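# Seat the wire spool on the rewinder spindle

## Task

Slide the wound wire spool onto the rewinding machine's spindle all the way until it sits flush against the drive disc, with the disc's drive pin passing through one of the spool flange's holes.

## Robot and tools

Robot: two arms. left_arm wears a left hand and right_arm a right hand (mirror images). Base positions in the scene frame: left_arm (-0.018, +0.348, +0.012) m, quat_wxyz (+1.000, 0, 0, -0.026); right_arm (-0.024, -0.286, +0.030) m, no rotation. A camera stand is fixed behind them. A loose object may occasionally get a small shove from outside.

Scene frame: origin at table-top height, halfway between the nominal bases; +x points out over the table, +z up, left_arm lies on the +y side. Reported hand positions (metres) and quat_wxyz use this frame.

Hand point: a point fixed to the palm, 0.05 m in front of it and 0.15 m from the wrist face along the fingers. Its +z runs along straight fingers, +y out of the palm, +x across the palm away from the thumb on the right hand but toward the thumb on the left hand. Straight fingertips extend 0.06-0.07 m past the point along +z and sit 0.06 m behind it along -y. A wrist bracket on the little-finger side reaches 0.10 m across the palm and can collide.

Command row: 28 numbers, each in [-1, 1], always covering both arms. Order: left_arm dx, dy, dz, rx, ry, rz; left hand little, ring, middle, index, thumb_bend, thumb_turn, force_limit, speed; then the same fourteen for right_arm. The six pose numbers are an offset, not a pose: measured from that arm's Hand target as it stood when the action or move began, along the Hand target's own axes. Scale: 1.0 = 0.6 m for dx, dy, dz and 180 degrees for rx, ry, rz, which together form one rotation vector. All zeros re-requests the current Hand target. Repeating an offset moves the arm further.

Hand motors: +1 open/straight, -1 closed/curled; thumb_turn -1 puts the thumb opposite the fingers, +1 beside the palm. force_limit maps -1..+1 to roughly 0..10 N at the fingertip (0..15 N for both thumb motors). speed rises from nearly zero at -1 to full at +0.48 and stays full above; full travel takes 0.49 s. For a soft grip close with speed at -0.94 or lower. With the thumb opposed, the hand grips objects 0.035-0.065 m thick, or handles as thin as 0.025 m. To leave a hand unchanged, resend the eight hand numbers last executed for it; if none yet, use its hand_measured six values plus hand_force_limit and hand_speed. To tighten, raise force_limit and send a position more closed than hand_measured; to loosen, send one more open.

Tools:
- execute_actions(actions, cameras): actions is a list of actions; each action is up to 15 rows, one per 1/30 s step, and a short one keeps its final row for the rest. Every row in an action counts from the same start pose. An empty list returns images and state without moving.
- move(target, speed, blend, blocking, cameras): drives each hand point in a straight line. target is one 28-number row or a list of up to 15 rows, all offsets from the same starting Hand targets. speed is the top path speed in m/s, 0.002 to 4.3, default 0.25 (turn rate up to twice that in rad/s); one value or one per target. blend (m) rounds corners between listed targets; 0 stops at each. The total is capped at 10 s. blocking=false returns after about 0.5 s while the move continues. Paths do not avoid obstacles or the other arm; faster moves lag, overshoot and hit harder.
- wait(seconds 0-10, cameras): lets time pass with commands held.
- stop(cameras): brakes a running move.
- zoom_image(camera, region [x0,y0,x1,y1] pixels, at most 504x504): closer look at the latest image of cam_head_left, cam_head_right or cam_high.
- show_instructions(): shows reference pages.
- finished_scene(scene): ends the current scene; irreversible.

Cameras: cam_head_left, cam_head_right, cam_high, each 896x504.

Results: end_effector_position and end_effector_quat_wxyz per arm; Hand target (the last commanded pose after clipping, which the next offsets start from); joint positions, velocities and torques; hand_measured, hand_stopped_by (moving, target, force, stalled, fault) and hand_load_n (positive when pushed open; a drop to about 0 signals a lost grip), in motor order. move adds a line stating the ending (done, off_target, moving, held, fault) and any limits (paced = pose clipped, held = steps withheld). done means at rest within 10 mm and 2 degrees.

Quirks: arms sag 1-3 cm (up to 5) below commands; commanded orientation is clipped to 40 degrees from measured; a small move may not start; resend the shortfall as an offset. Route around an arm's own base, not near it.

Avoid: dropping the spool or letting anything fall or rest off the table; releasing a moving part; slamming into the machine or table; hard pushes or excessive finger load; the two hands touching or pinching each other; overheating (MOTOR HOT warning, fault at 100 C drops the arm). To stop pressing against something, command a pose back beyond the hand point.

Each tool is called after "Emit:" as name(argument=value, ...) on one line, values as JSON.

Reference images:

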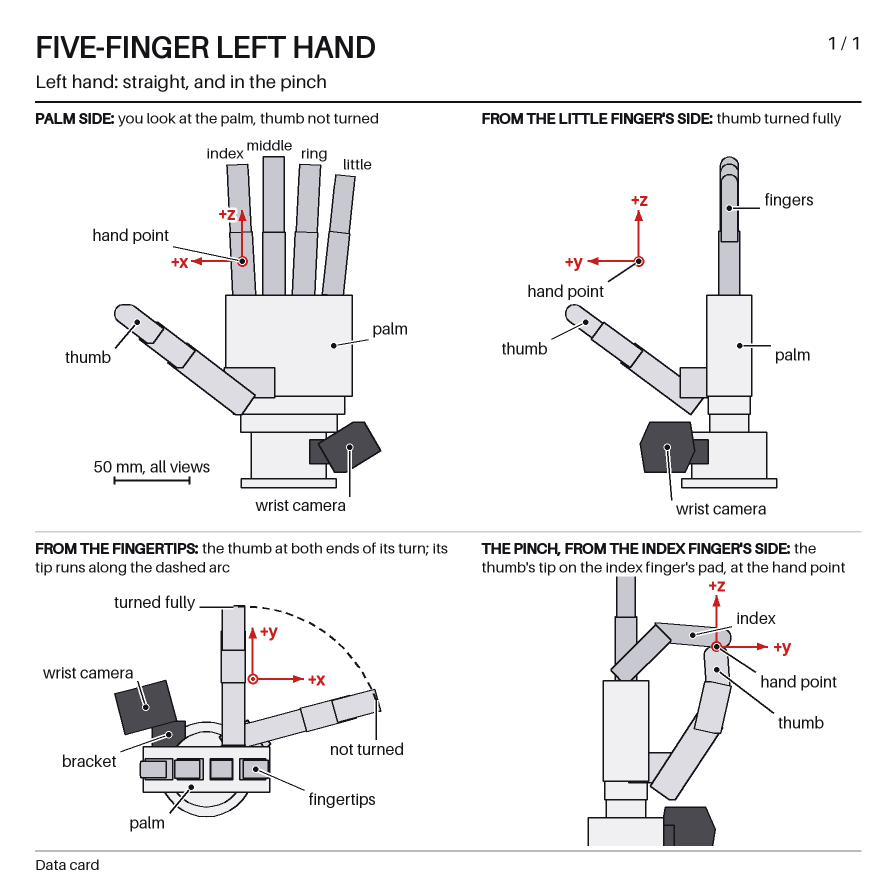

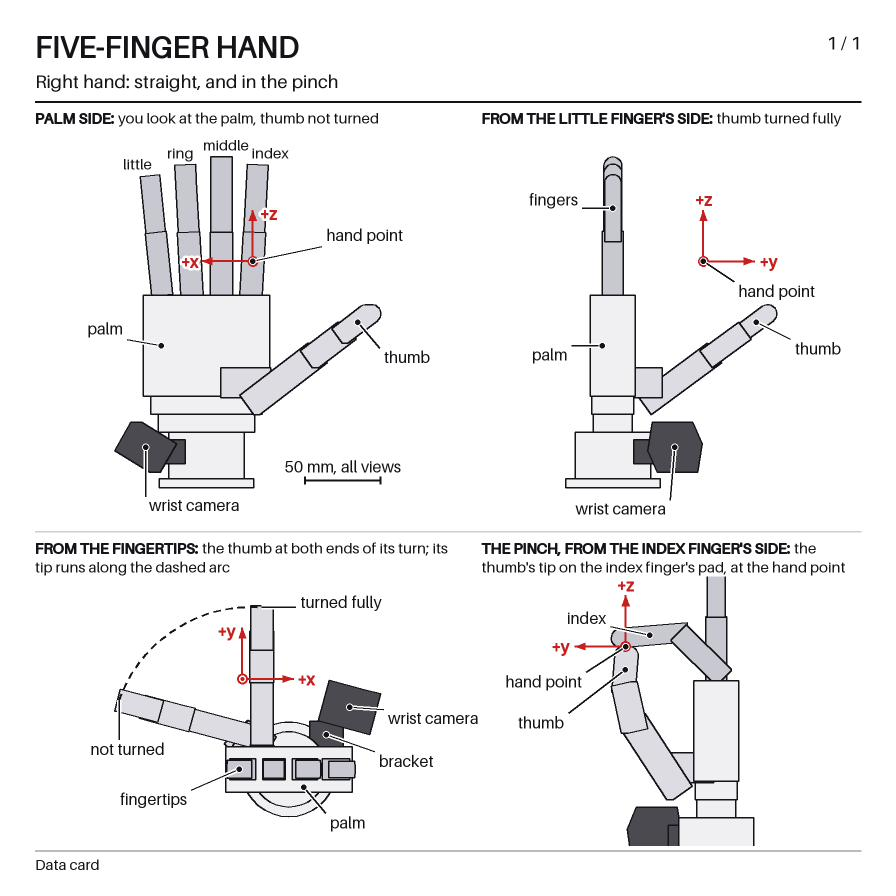

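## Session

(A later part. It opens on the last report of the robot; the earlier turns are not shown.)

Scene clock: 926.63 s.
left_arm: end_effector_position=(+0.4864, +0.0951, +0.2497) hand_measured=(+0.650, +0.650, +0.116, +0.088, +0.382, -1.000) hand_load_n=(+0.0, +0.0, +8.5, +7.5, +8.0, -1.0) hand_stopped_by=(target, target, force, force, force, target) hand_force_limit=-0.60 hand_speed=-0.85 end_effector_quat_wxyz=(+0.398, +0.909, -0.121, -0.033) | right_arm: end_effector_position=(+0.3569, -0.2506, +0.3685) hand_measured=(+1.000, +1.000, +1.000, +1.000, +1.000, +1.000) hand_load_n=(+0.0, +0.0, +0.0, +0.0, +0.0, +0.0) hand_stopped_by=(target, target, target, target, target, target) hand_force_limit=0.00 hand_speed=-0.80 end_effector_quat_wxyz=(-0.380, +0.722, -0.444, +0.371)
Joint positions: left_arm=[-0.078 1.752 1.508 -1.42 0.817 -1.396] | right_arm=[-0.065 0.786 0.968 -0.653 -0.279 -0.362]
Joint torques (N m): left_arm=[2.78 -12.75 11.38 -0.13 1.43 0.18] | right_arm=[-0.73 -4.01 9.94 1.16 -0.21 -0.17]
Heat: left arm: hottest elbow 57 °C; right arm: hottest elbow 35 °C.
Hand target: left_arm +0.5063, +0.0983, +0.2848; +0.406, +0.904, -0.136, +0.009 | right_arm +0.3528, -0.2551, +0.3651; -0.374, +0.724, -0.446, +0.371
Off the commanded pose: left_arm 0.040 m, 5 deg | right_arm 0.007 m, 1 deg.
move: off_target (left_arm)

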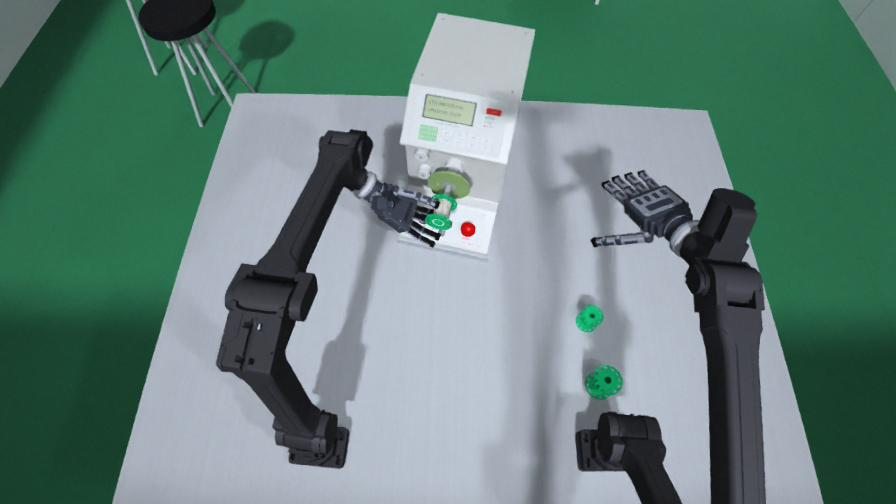

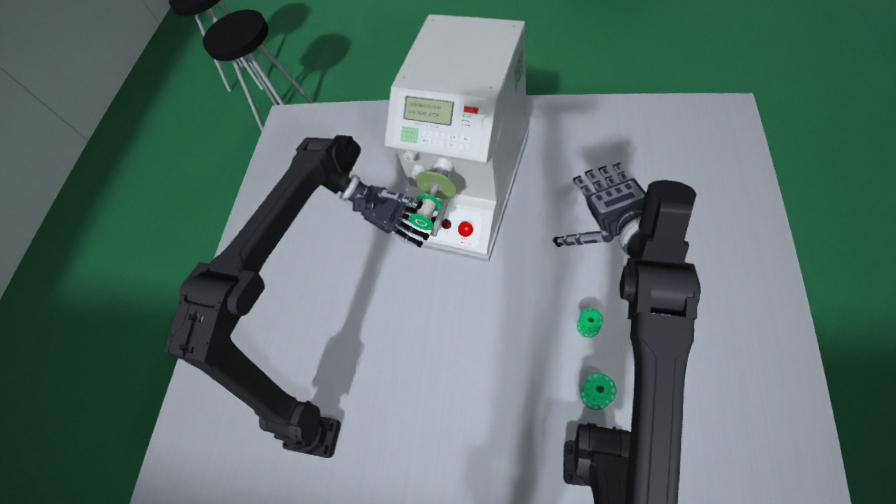

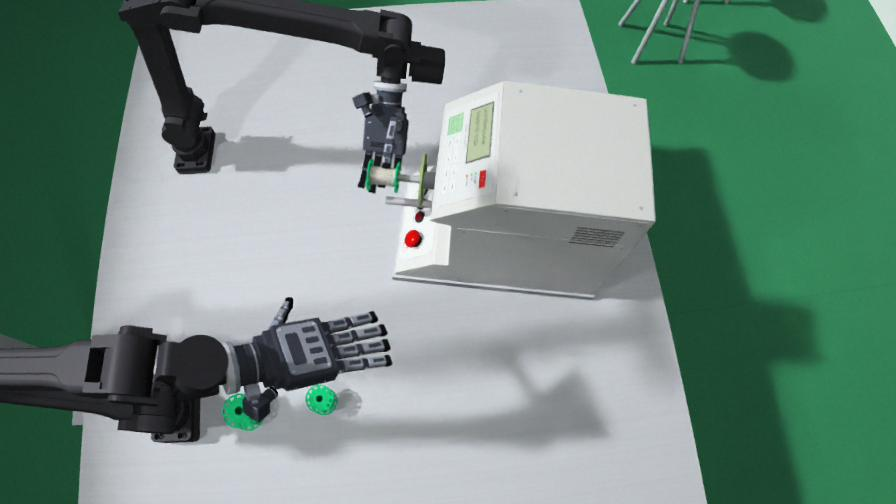

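Emit:
move(target=[[0.0493,-0.0073,0.0037,0,0,0,0.65,0.65,0.0,0.0,0.3,-1,-0.6,-0.85,0,0,0,0,0,0,1,1,1,1,1,1,0,-0.8]], speed=0.03, cameras=["all"])

Emit:
zoom_image(camera="cam_head_left", region=[425, 165, 475, 225])

Emit:
zoom_image(camera="cam_head_right", region=[410, 165, 460, 225])

Emit:
zoom_image(camera="cam_high", region=[360, 140, 440, 220])

Scene clock: 958.50 s.
left_arm: end_effector_position=(+0.5167, +0.0894, +0.2500) hand_measured=(+0.650, +0.650, +0.116, +0.088, +0.382, -1.000) hand_load_n=(+0.0, +0.5, +6.5, +8.5, +8.5, +0.0) hand_stopped_by=(target, target, force, force, force, target) hand_force_limit=-0.60 hand_speed=-0.85 end_effector_quat_wxyz=(+0.402, +0.907, -0.124, -0.028) | right_arm: end_effector_position=(+0.3569, -0.2506, +0.3685) hand_measured=(+1.000, +1.000, +1.000, +1.000, +1.000, +1.000) hand_load_n=(+0.0, +0.0, +0.0, +0.0, +0.0, +0.0) hand_stopped_by=(target, target, target, target, target, target) hand_force_limit=0.00 hand_speed=-0.80 end_effector_quat_wxyz=(-0.380, +0.722, -0.444, +0.371)
Joint positions: left_arm=[-0.08 1.828 1.611 -1.435 0.827 -1.394] | right_arm=[-0.065 0.786 0.968 -0.653 -0.279 -0.362]
Joint torques (N m): left_arm=[2.37 -13.51 11.64 -0.35 1.08 0.09] | right_arm=[-0.73 -4.01 9.87 1.2 -0.21 -0.17]
Heat: left arm: hottest elbow 57 °C; right arm: hottest elbow 35 °C.
Hand target: left_arm +0.5356, +0.0923, +0.2838; +0.406, +0.904, -0.136, +0.008 | right_arm +0.3528, -0.2551, +0.3651; -0.374, +0.724, -0.446, +0.371
Off the commanded pose: left_arm 0.039 m, 4 deg | right_arm 0.007 m, 1 deg.
move: off_target (left_arm)

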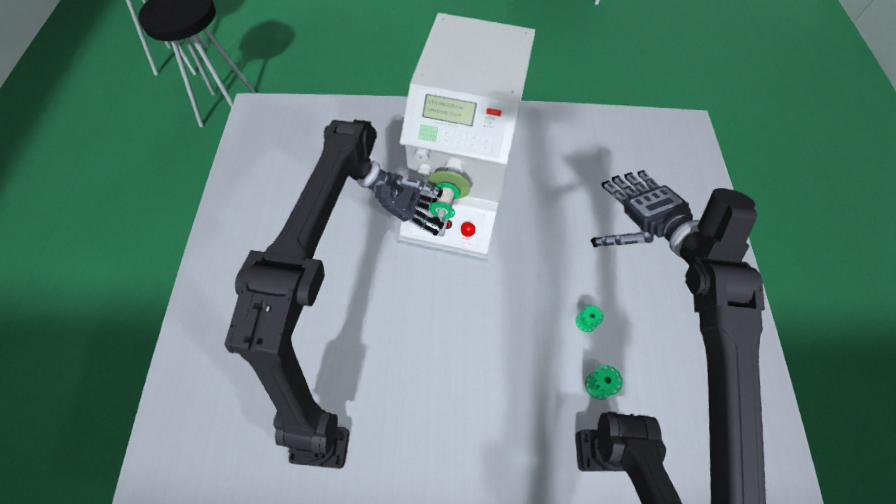

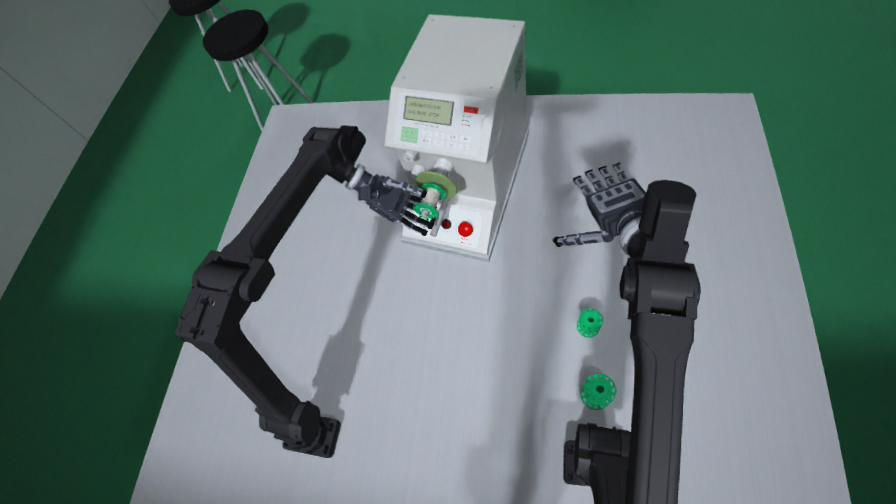

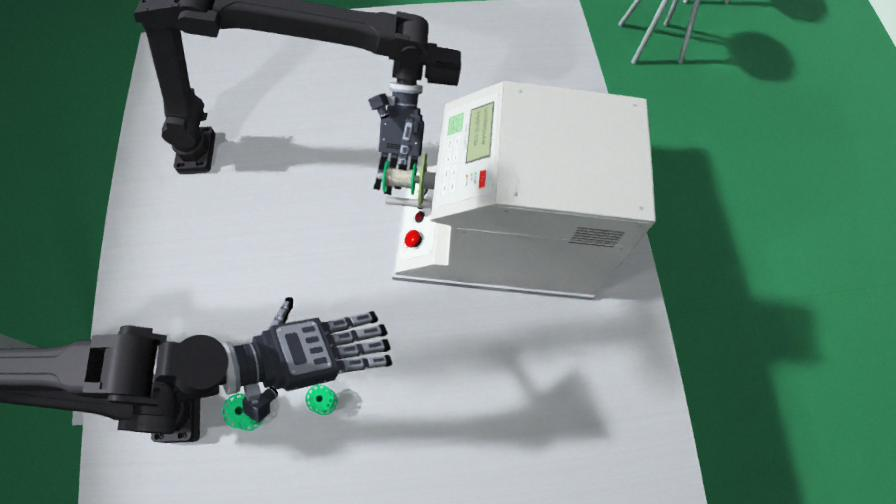

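Scaled by 8.400 from the camera's 896x504 image, which has a finer 1280x720 frame.

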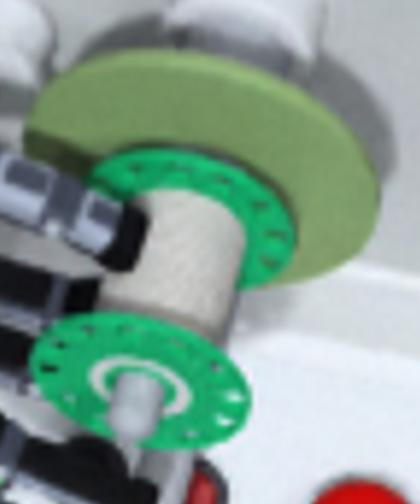

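Scaled by 8.400 from the camera's 896x504 image, which has a finer 1280x720 frame.

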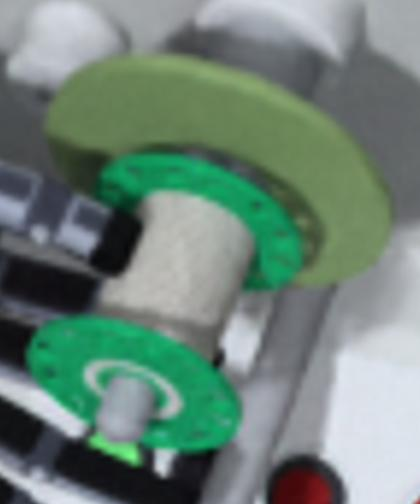

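Scaled by 6.300 from the camera's 896x504 image, which has a finer 1280x720 frame.

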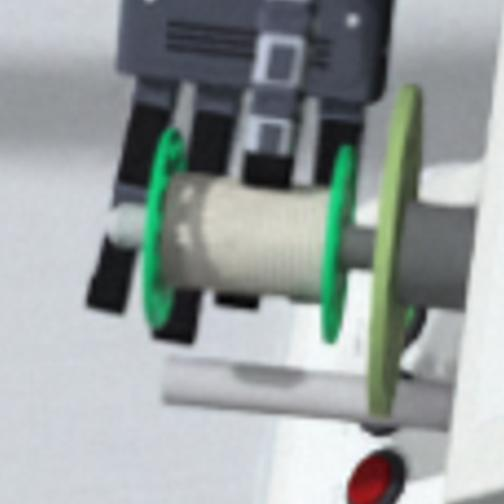

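Emit:
zoom_image(camera="cam_head_left", region=[360, 130, 480, 240])

Emit:
zoom_image(camera="cam_head_right", region=[350, 130, 470, 240])

Emit:
zoom_image(camera="cam_high", region=[370, 90, 470, 210])

Scaled by 4.200 from the camera's 896x504 image, which has a finer 1280x720 frame.

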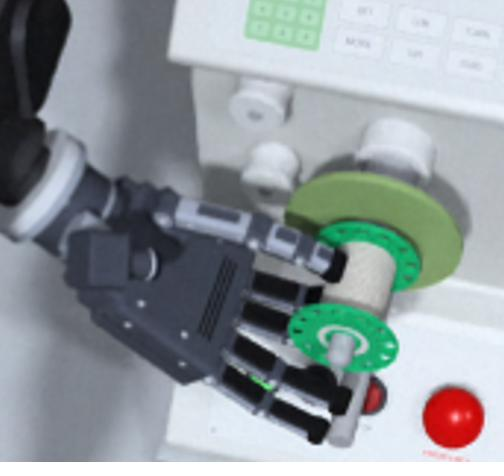

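Scaled by 4.200 from the camera's 896x504 image, which has a finer 1280x720 frame.

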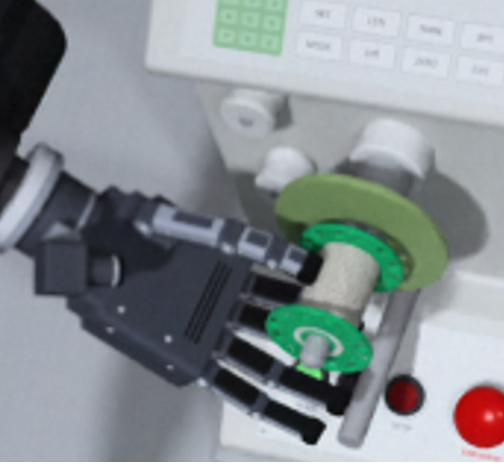

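Scaled by 4.200 from the camera's 896x504 image, which has a finer 1280x720 frame.

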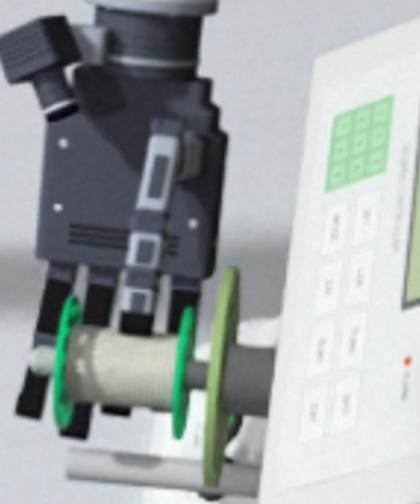

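Emit:
move(target=[[0.0247,-0.0037,0.0019,0,0,0,0.65,0.65,0.0,0.0,0.3,-1,-0.6,-0.85,0,0,0,0,0,0,1,1,1,1,1,1,0,-0.8]], speed=0.03, cameras=["all"])

Emit:
zoom_image(camera="cam_head_left", region=[425, 165, 475, 215])

Emit:
zoom_image(camera="cam_head_right", region=[410, 165, 460, 215])

Emit:
zoom_image(camera="cam_high", region=[385, 150, 440, 215])

Scene clock: 988.63 s.
left_arm: end_effector_position=(+0.5260, +0.0871, +0.2500) hand_measured=(+0.650, +0.650, +0.116, +0.088, +0.382, -1.000) hand_load_n=(+0.0, +0.0, +7.0, +6.5, +9.0, -2.5) hand_stopped_by=(target, target, force, force, force, target) hand_force_limit=-0.60 hand_speed=-0.85 end_effector_quat_wxyz=(+0.402, +0.906, -0.128, -0.031) | right_arm: end_effector_position=(+0.3569, -0.2506, +0.3685) hand_measured=(+1.000, +1.000, +1.000, +1.000, +1.000, +1.000) hand_load_n=(+0.0, +0.0, +0.0, +0.0, +0.0, +0.0) hand_stopped_by=(target, target, target, target, target, target) hand_force_limit=0.00 hand_speed=-0.80 end_effector_quat_wxyz=(-0.380, +0.722, -0.444, +0.371)
Joint positions: left_arm=[-0.081 1.86 1.656 -1.459 0.827 -1.381] | right_arm=[-0.065 0.786 0.968 -0.653 -0.279 -0.362]
Joint torques (N m): left_arm=[2.32 -13.39 12.25 -0.05 1.09 -0.06] | right_arm=[-0.73 -4.25 9.84 1.14 -0.22 -0.18]
Heat: left arm: hottest elbow 59 °C; right arm: hottest elbow 35 °C.
Hand target: left_arm +0.5504, +0.0893, +0.2833; +0.406, +0.904, -0.136, +0.008 | right_arm +0.3528, -0.2551, +0.3651; -0.374, +0.724, -0.446, +0.371
Off the commanded pose: left_arm 0.041 m, 5 deg | right_arm 0.007 m, 1 deg.
move: off_target (left_arm)

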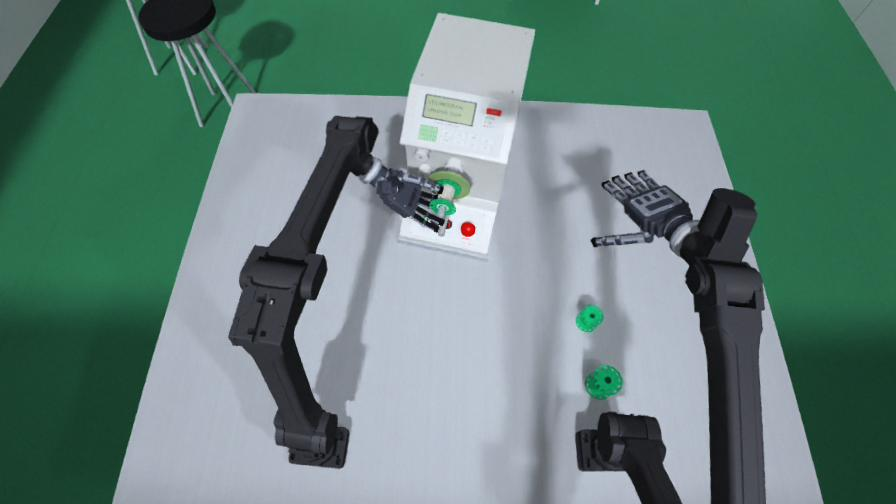

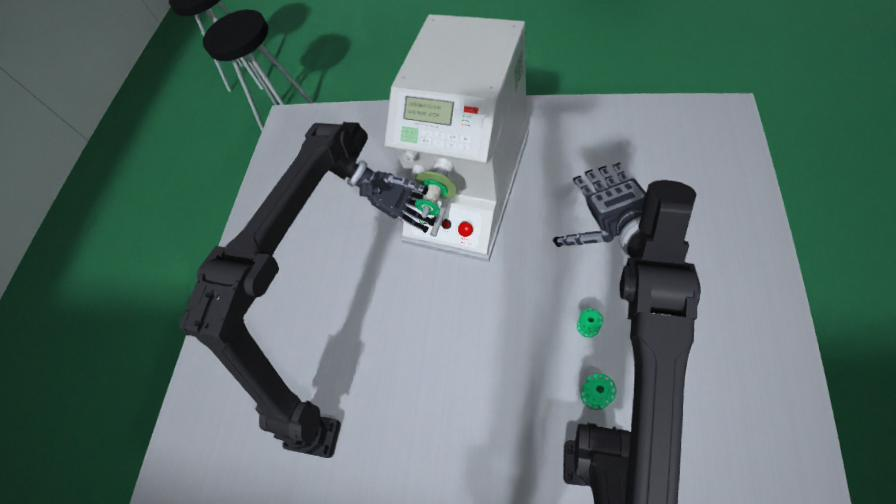

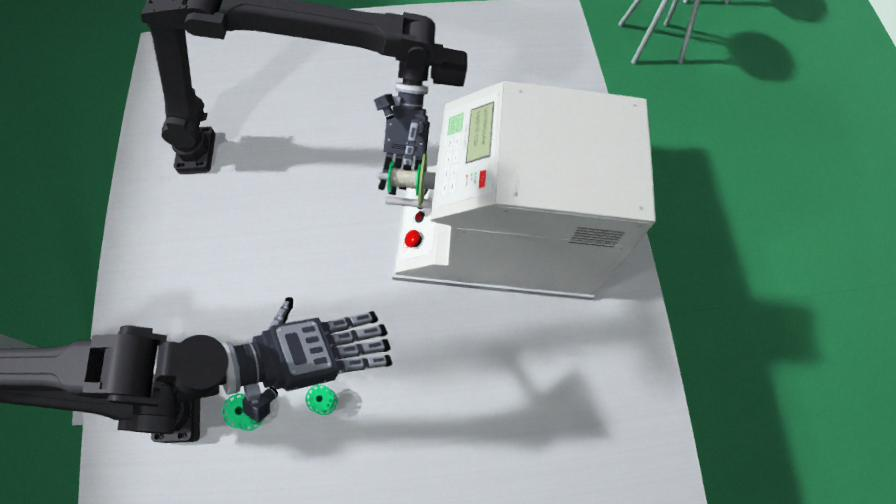

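Scaled by 10.080 from the camera's 896x504 image, which has a finer 1280x720 frame.

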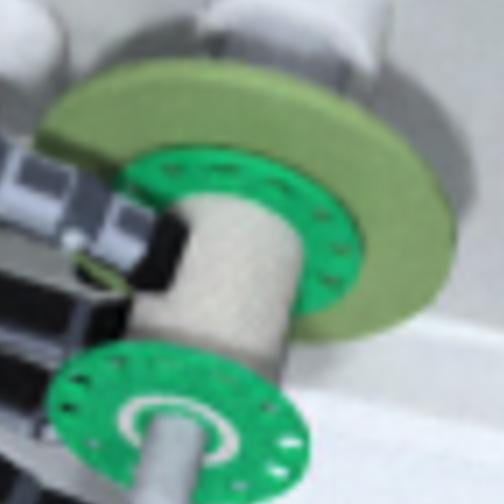

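Scaled by 10.080 from the camera's 896x504 image, which has a finer 1280x720 frame.

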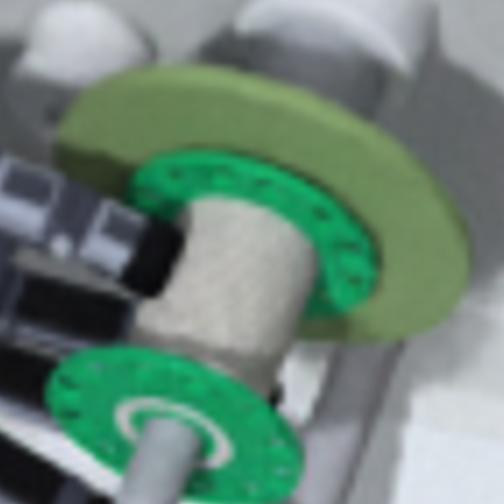

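Scaled by 7.754 from the camera's 896x504 image, which has a finer 1280x720 frame.

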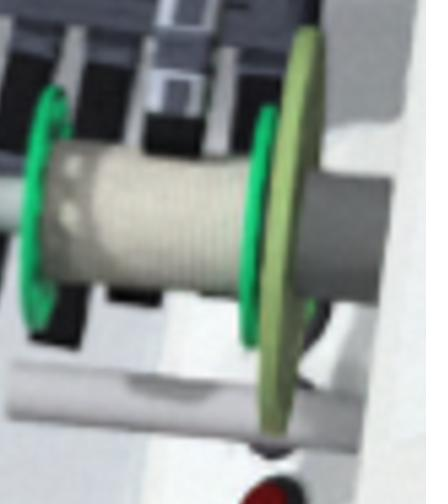

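Emit:
move(target=[[0.0131,-0.002,0.001,0,0,0,0.65,0.65,0.0,0.0,0.3,-1,-0.6,-0.85,0,0,0,0,0,0,1,1,1,1,1,1,0,-0.8]], speed=0.03, cameras=["all"])

Emit:
zoom_image(camera="cam_head_left", region=[425, 165, 475, 215])

Emit:
zoom_image(camera="cam_high", region=[385, 150, 440, 215])

Scene clock: 1010.33 s.
left_arm: end_effector_position=(+0.5266, +0.0869, +0.2499) hand_measured=(+0.650, +0.650, +0.116, +0.088, +0.382, -1.000) hand_load_n=(+0.0, +0.0, +8.0, +5.0, +8.5, -4.5) hand_stopped_by=(target, target, force, force, force, target) hand_force_limit=-0.60 hand_speed=-0.85 end_effector_quat_wxyz=(+0.403, +0.905, -0.133, -0.035) | right_arm: end_effector_position=(+0.3569, -0.2506, +0.3685) hand_measured=(+1.000, +1.000, +1.000, +1.000, +1.000, +1.000) hand_load_n=(+0.0, +0.0, +0.0, +0.0, +0.0, +0.0) hand_stopped_by=(target, target, target, target, target, target) hand_force_limit=0.00 hand_speed=-0.80 end_effector_quat_wxyz=(-0.380, +0.722, -0.444, +0.371)
Joint positions: left_arm=[-0.081 1.872 1.673 -1.48 0.827 -1.364] | right_arm=[-0.065 0.786 0.968 -0.653 -0.279 -0.362]
Joint torques (N m): left_arm=[2.43 -13.16 12.94 0.4 1.13 -0.22] | right_arm=[-0.67 -4.07 9.91 1.16 -0.21 -0.17]
Heat: left arm: hottest elbow 58 °C; right arm: hottest elbow 35 °C.
Hand target: left_arm +0.5582, +0.0877, +0.2831; +0.406, +0.904, -0.136, +0.009 | right_arm +0.3528, -0.2551, +0.3651; -0.374, +0.724, -0.446, +0.371
Off the commanded pose: left_arm 0.046 m, 5 deg | right_arm 0.007 m, 1 deg.
move: off_target (left_arm)

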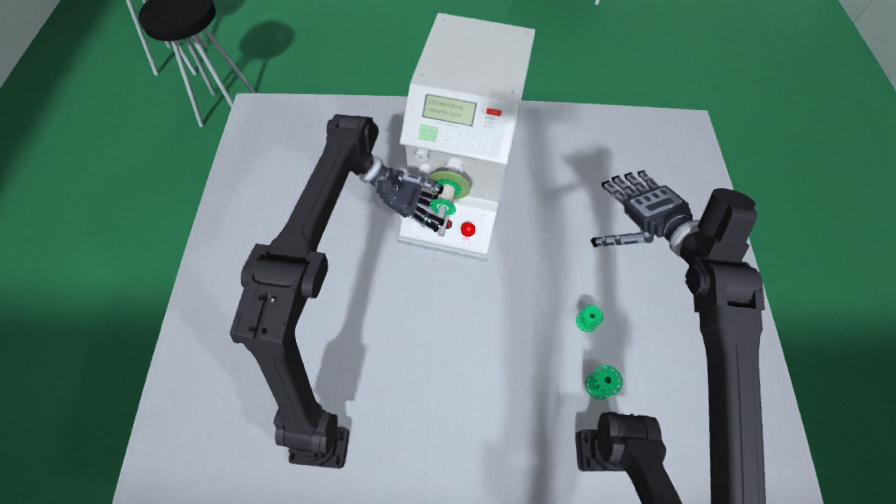

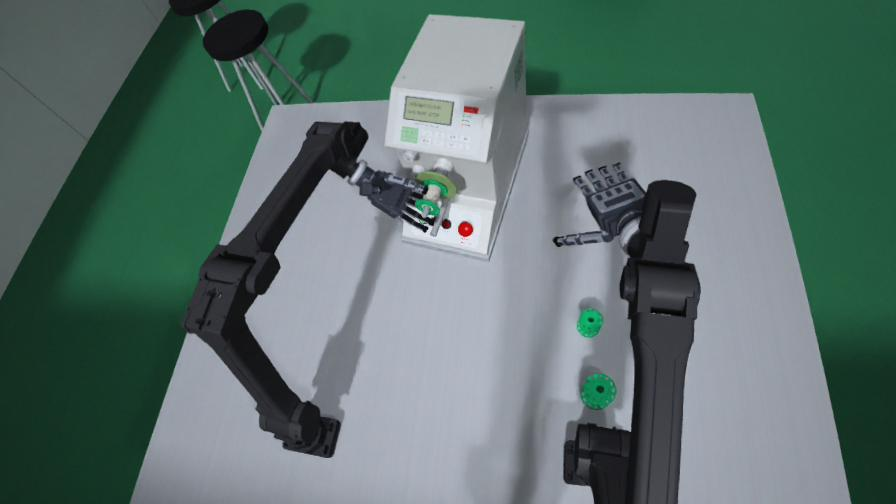

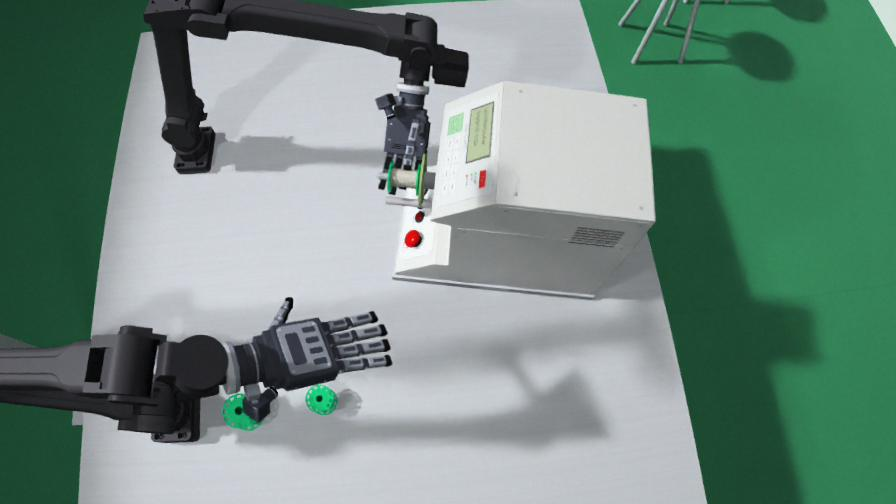

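Scaled by 10.080 from the camera's 896x504 image, which has a finer 1280x720 frame.

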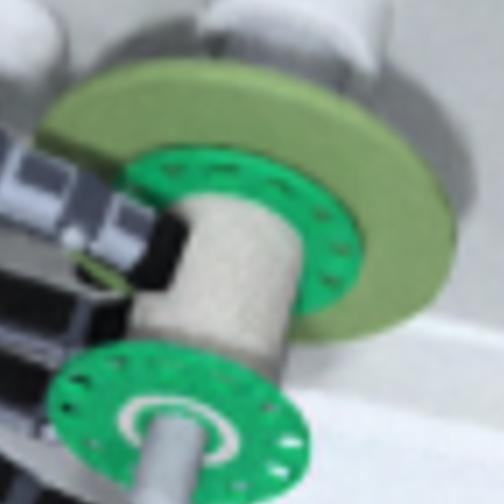

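Scaled by 7.754 from the camera's 896x504 image, which has a finer 1280x720 frame.

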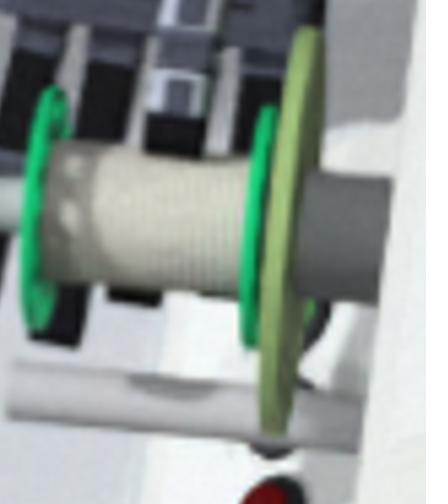

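Emit:
move(target=[[0,0,0,0.0276,-0.0034,0.0014,0.65,0.65,0.0,0.0,0.3,-1,-0.6,-0.85,0,0,0,0,0,0,1,1,1,1,1,1,0,-0.8]], speed=0.03, cameras=["all"])

Emit:
zoom_image(camera="cam_head_left", region=[425, 165, 475, 215])

Emit:
zoom_image(camera="cam_high", region=[385, 150, 440, 215])

Scene clock: 1043.23 s.
left_arm: end_effector_position=(+0.5269, +0.0870, +0.2499) hand_measured=(+0.650, +0.650, +0.116, +0.088, +0.382, -1.000) hand_load_n=(+0.0, +0.0, +4.5, +4.5, +8.5, -2.5) hand_stopped_by=(target, target, force, force, force, target) hand_force_limit=-0.60 hand_speed=-0.85 end_effector_quat_wxyz=(+0.369, +0.917, -0.144, -0.035) | right_arm: end_effector_position=(+0.3569, -0.2506, +0.3685) hand_measured=(+1.000, +1.000, +1.000, +1.000, +1.000, +1.000) hand_load_n=(+0.0, +0.0, +0.0, +0.0, +0.0, +0.0) hand_stopped_by=(target, target, target, target, target, target) hand_force_limit=0.00 hand_speed=-0.80 end_effector_quat_wxyz=(-0.380, +0.722, -0.444, +0.371)
Joint positions: left_arm=[-0.092 1.872 1.708 -1.508 0.755 -1.363] | right_arm=[-0.065 0.786 0.968 -0.653 -0.279 -0.362]
Joint torques (N m): left_arm=[2.2 -13.68 12.59 0.73 0.52 -0.4] | right_arm=[-0.79 -4.07 9.88 1.13 -0.21 -0.16]
Heat: left arm: hottest elbow 62 °C; right arm: hottest elbow 35 °C.
Hand target: left_arm +0.5581, +0.0878, +0.2830; +0.366, +0.920, -0.140, +0.010 | right_arm +0.3528, -0.2551, +0.3651; -0.374, +0.724, -0.446, +0.371
Off the commanded pose: left_arm 0.046 m, 5 deg | right_arm 0.007 m, 1 deg.
move: off_target (left_arm)

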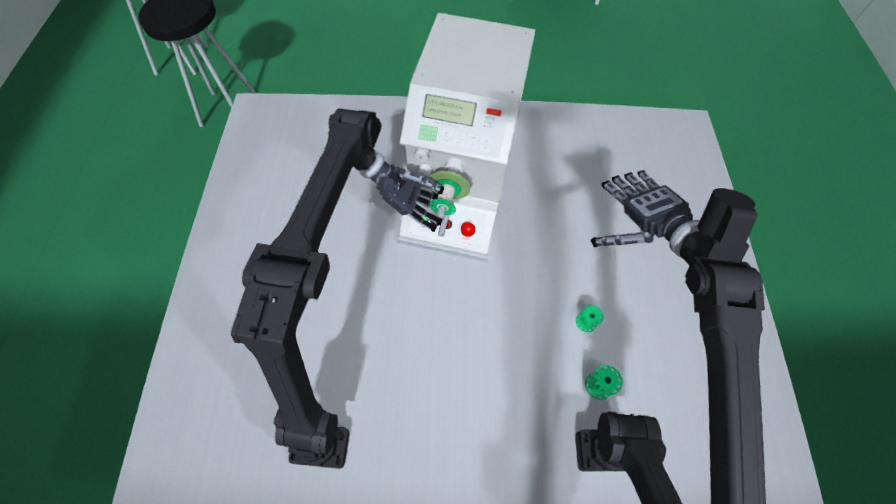

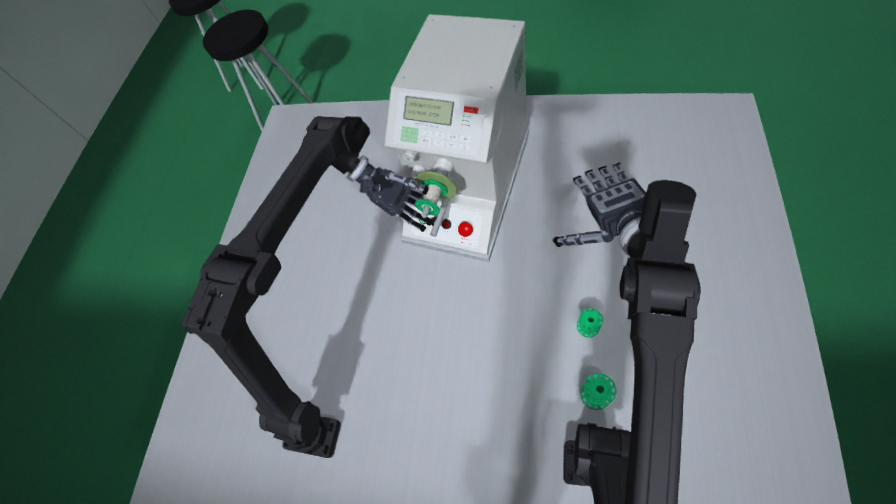

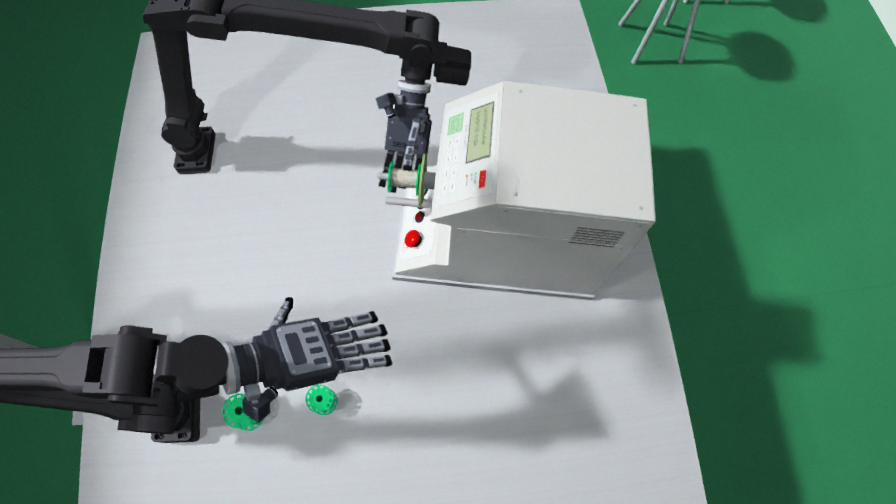

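Scaled by 10.080 from the camera's 896x504 image, which has a finer 1280x720 frame.

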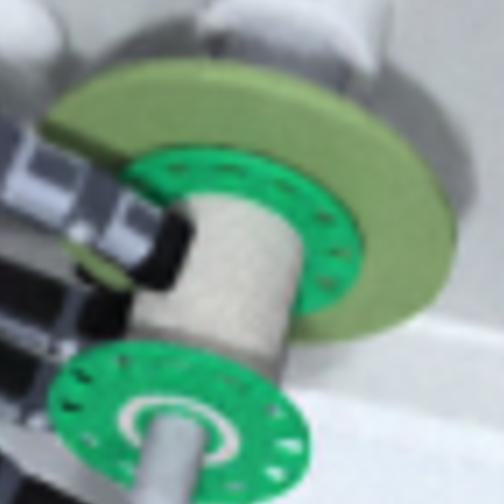

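Scaled by 7.754 from the camera's 896x504 image, which has a finer 1280x720 frame.

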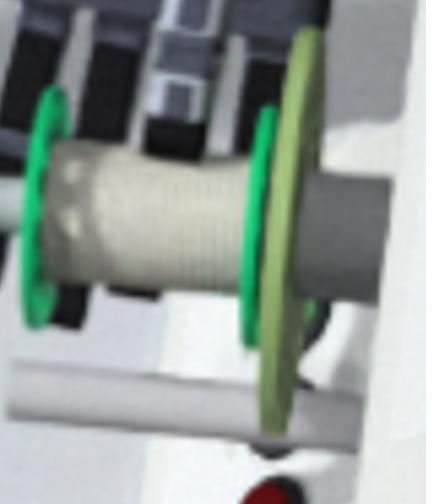

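Emit:
move(target=[[0,0,0,0.0276,-0.0034,0.0014,0.65,0.65,0.0,0.0,0.3,-1,-0.6,-0.85,0,0,0,0,0,0,1,1,1,1,1,1,0,-0.8]], speed=0.03, cameras=["all"])

Emit:
zoom_image(camera="cam_head_left", region=[425, 165, 475, 215])

Emit:
zoom_image(camera="cam_high", region=[385, 150, 440, 215])

Scene clock: 1051.30 s.
left_arm: end_effector_position=(+0.5309, +0.0884, +0.2507) hand_measured=(+0.650, +0.650, +0.116, +0.088, +0.380, -1.000) hand_load_n=(+0.0, +0.0, +0.0, +1.0, +0.0, +0.5) hand_stopped_by=(target, target, force, force, force, target) hand_force_limit=-0.60 hand_speed=-0.85 end_effector_quat_wxyz=(+0.329, +0.932, -0.151, -0.029) | right_arm: end_effector_position=(+0.3569, -0.2506, +0.3685) hand_measured=(+1.000, +1.000, +1.000, +1.000, +1.000, +1.000) hand_load_n=(+0.0, +0.0, +0.0, +0.0, +0.0, +0.0) hand_stopped_by=(target, target, target, target, target, target) hand_force_limit=0.00 hand_speed=-0.80 end_effector_quat_wxyz=(-0.380, +0.722, -0.444, +0.371)
Joint positions: left_arm=[-0.105 1.869 1.746 -1.521 0.67 -1.379] | right_arm=[-0.065 0.786 0.968 -0.653 -0.279 -0.362]
Joint torques (N m): left_arm=[1.9 -13.98 12.21 0.58 0.38 -0.41] | right_arm=[-0.67 -4.19 9.84 1.17 -0.19 -0.17]
Heat: left arm: hottest elbow 60 °C; right arm: hottest elbow 35 °C.
Hand target: left_arm +0.5583, +0.0879, +0.2830; +0.325, +0.935, -0.143, +0.013 | right_arm +0.3528, -0.2551, +0.3651; -0.374, +0.724, -0.446, +0.371
Off the commanded pose: left_arm 0.042 m, 5 deg | right_arm 0.007 m, 1 deg.
move: off_target (left_arm)

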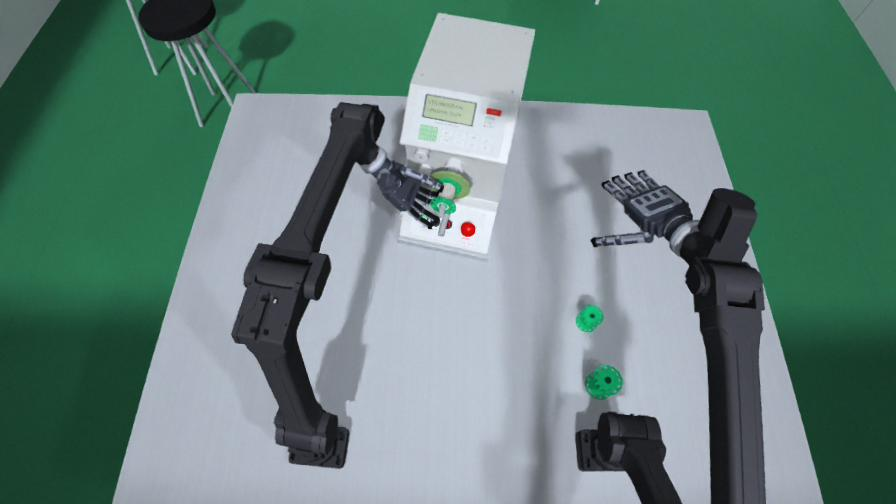

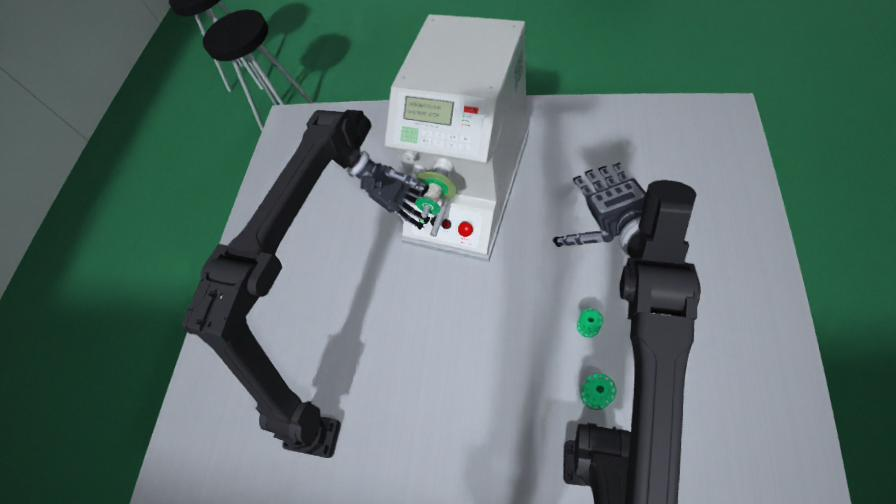

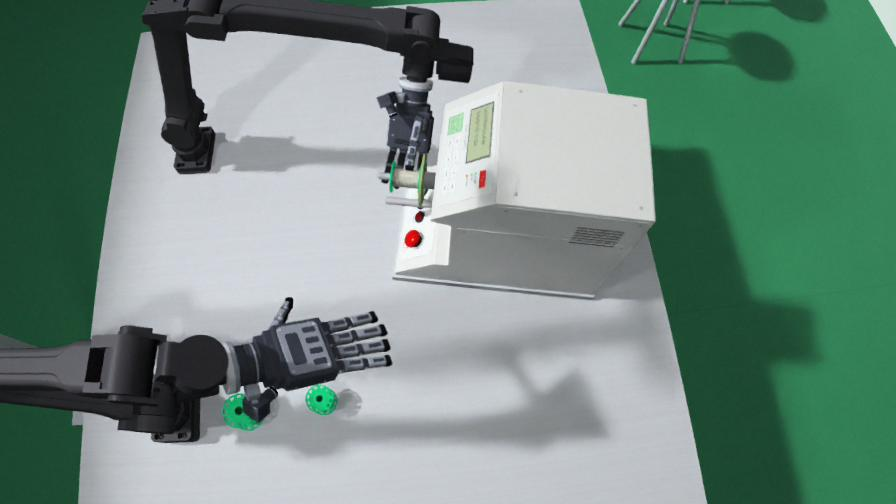

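Scaled by 10.080 from the camera's 896x504 image, which has a finer 1280x720 frame.

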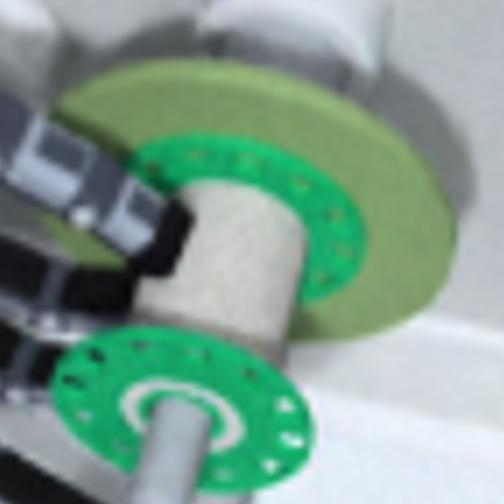

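Scaled by 7.754 from the camera's 896x504 image, which has a finer 1280x720 frame.

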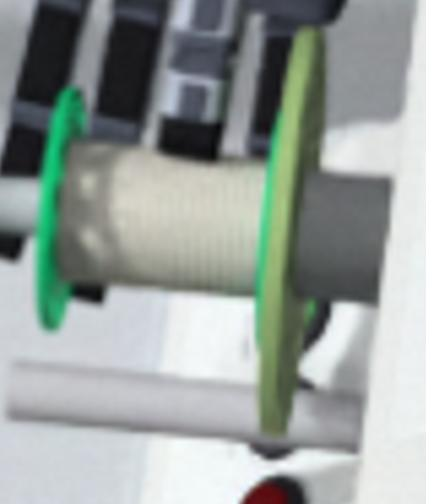

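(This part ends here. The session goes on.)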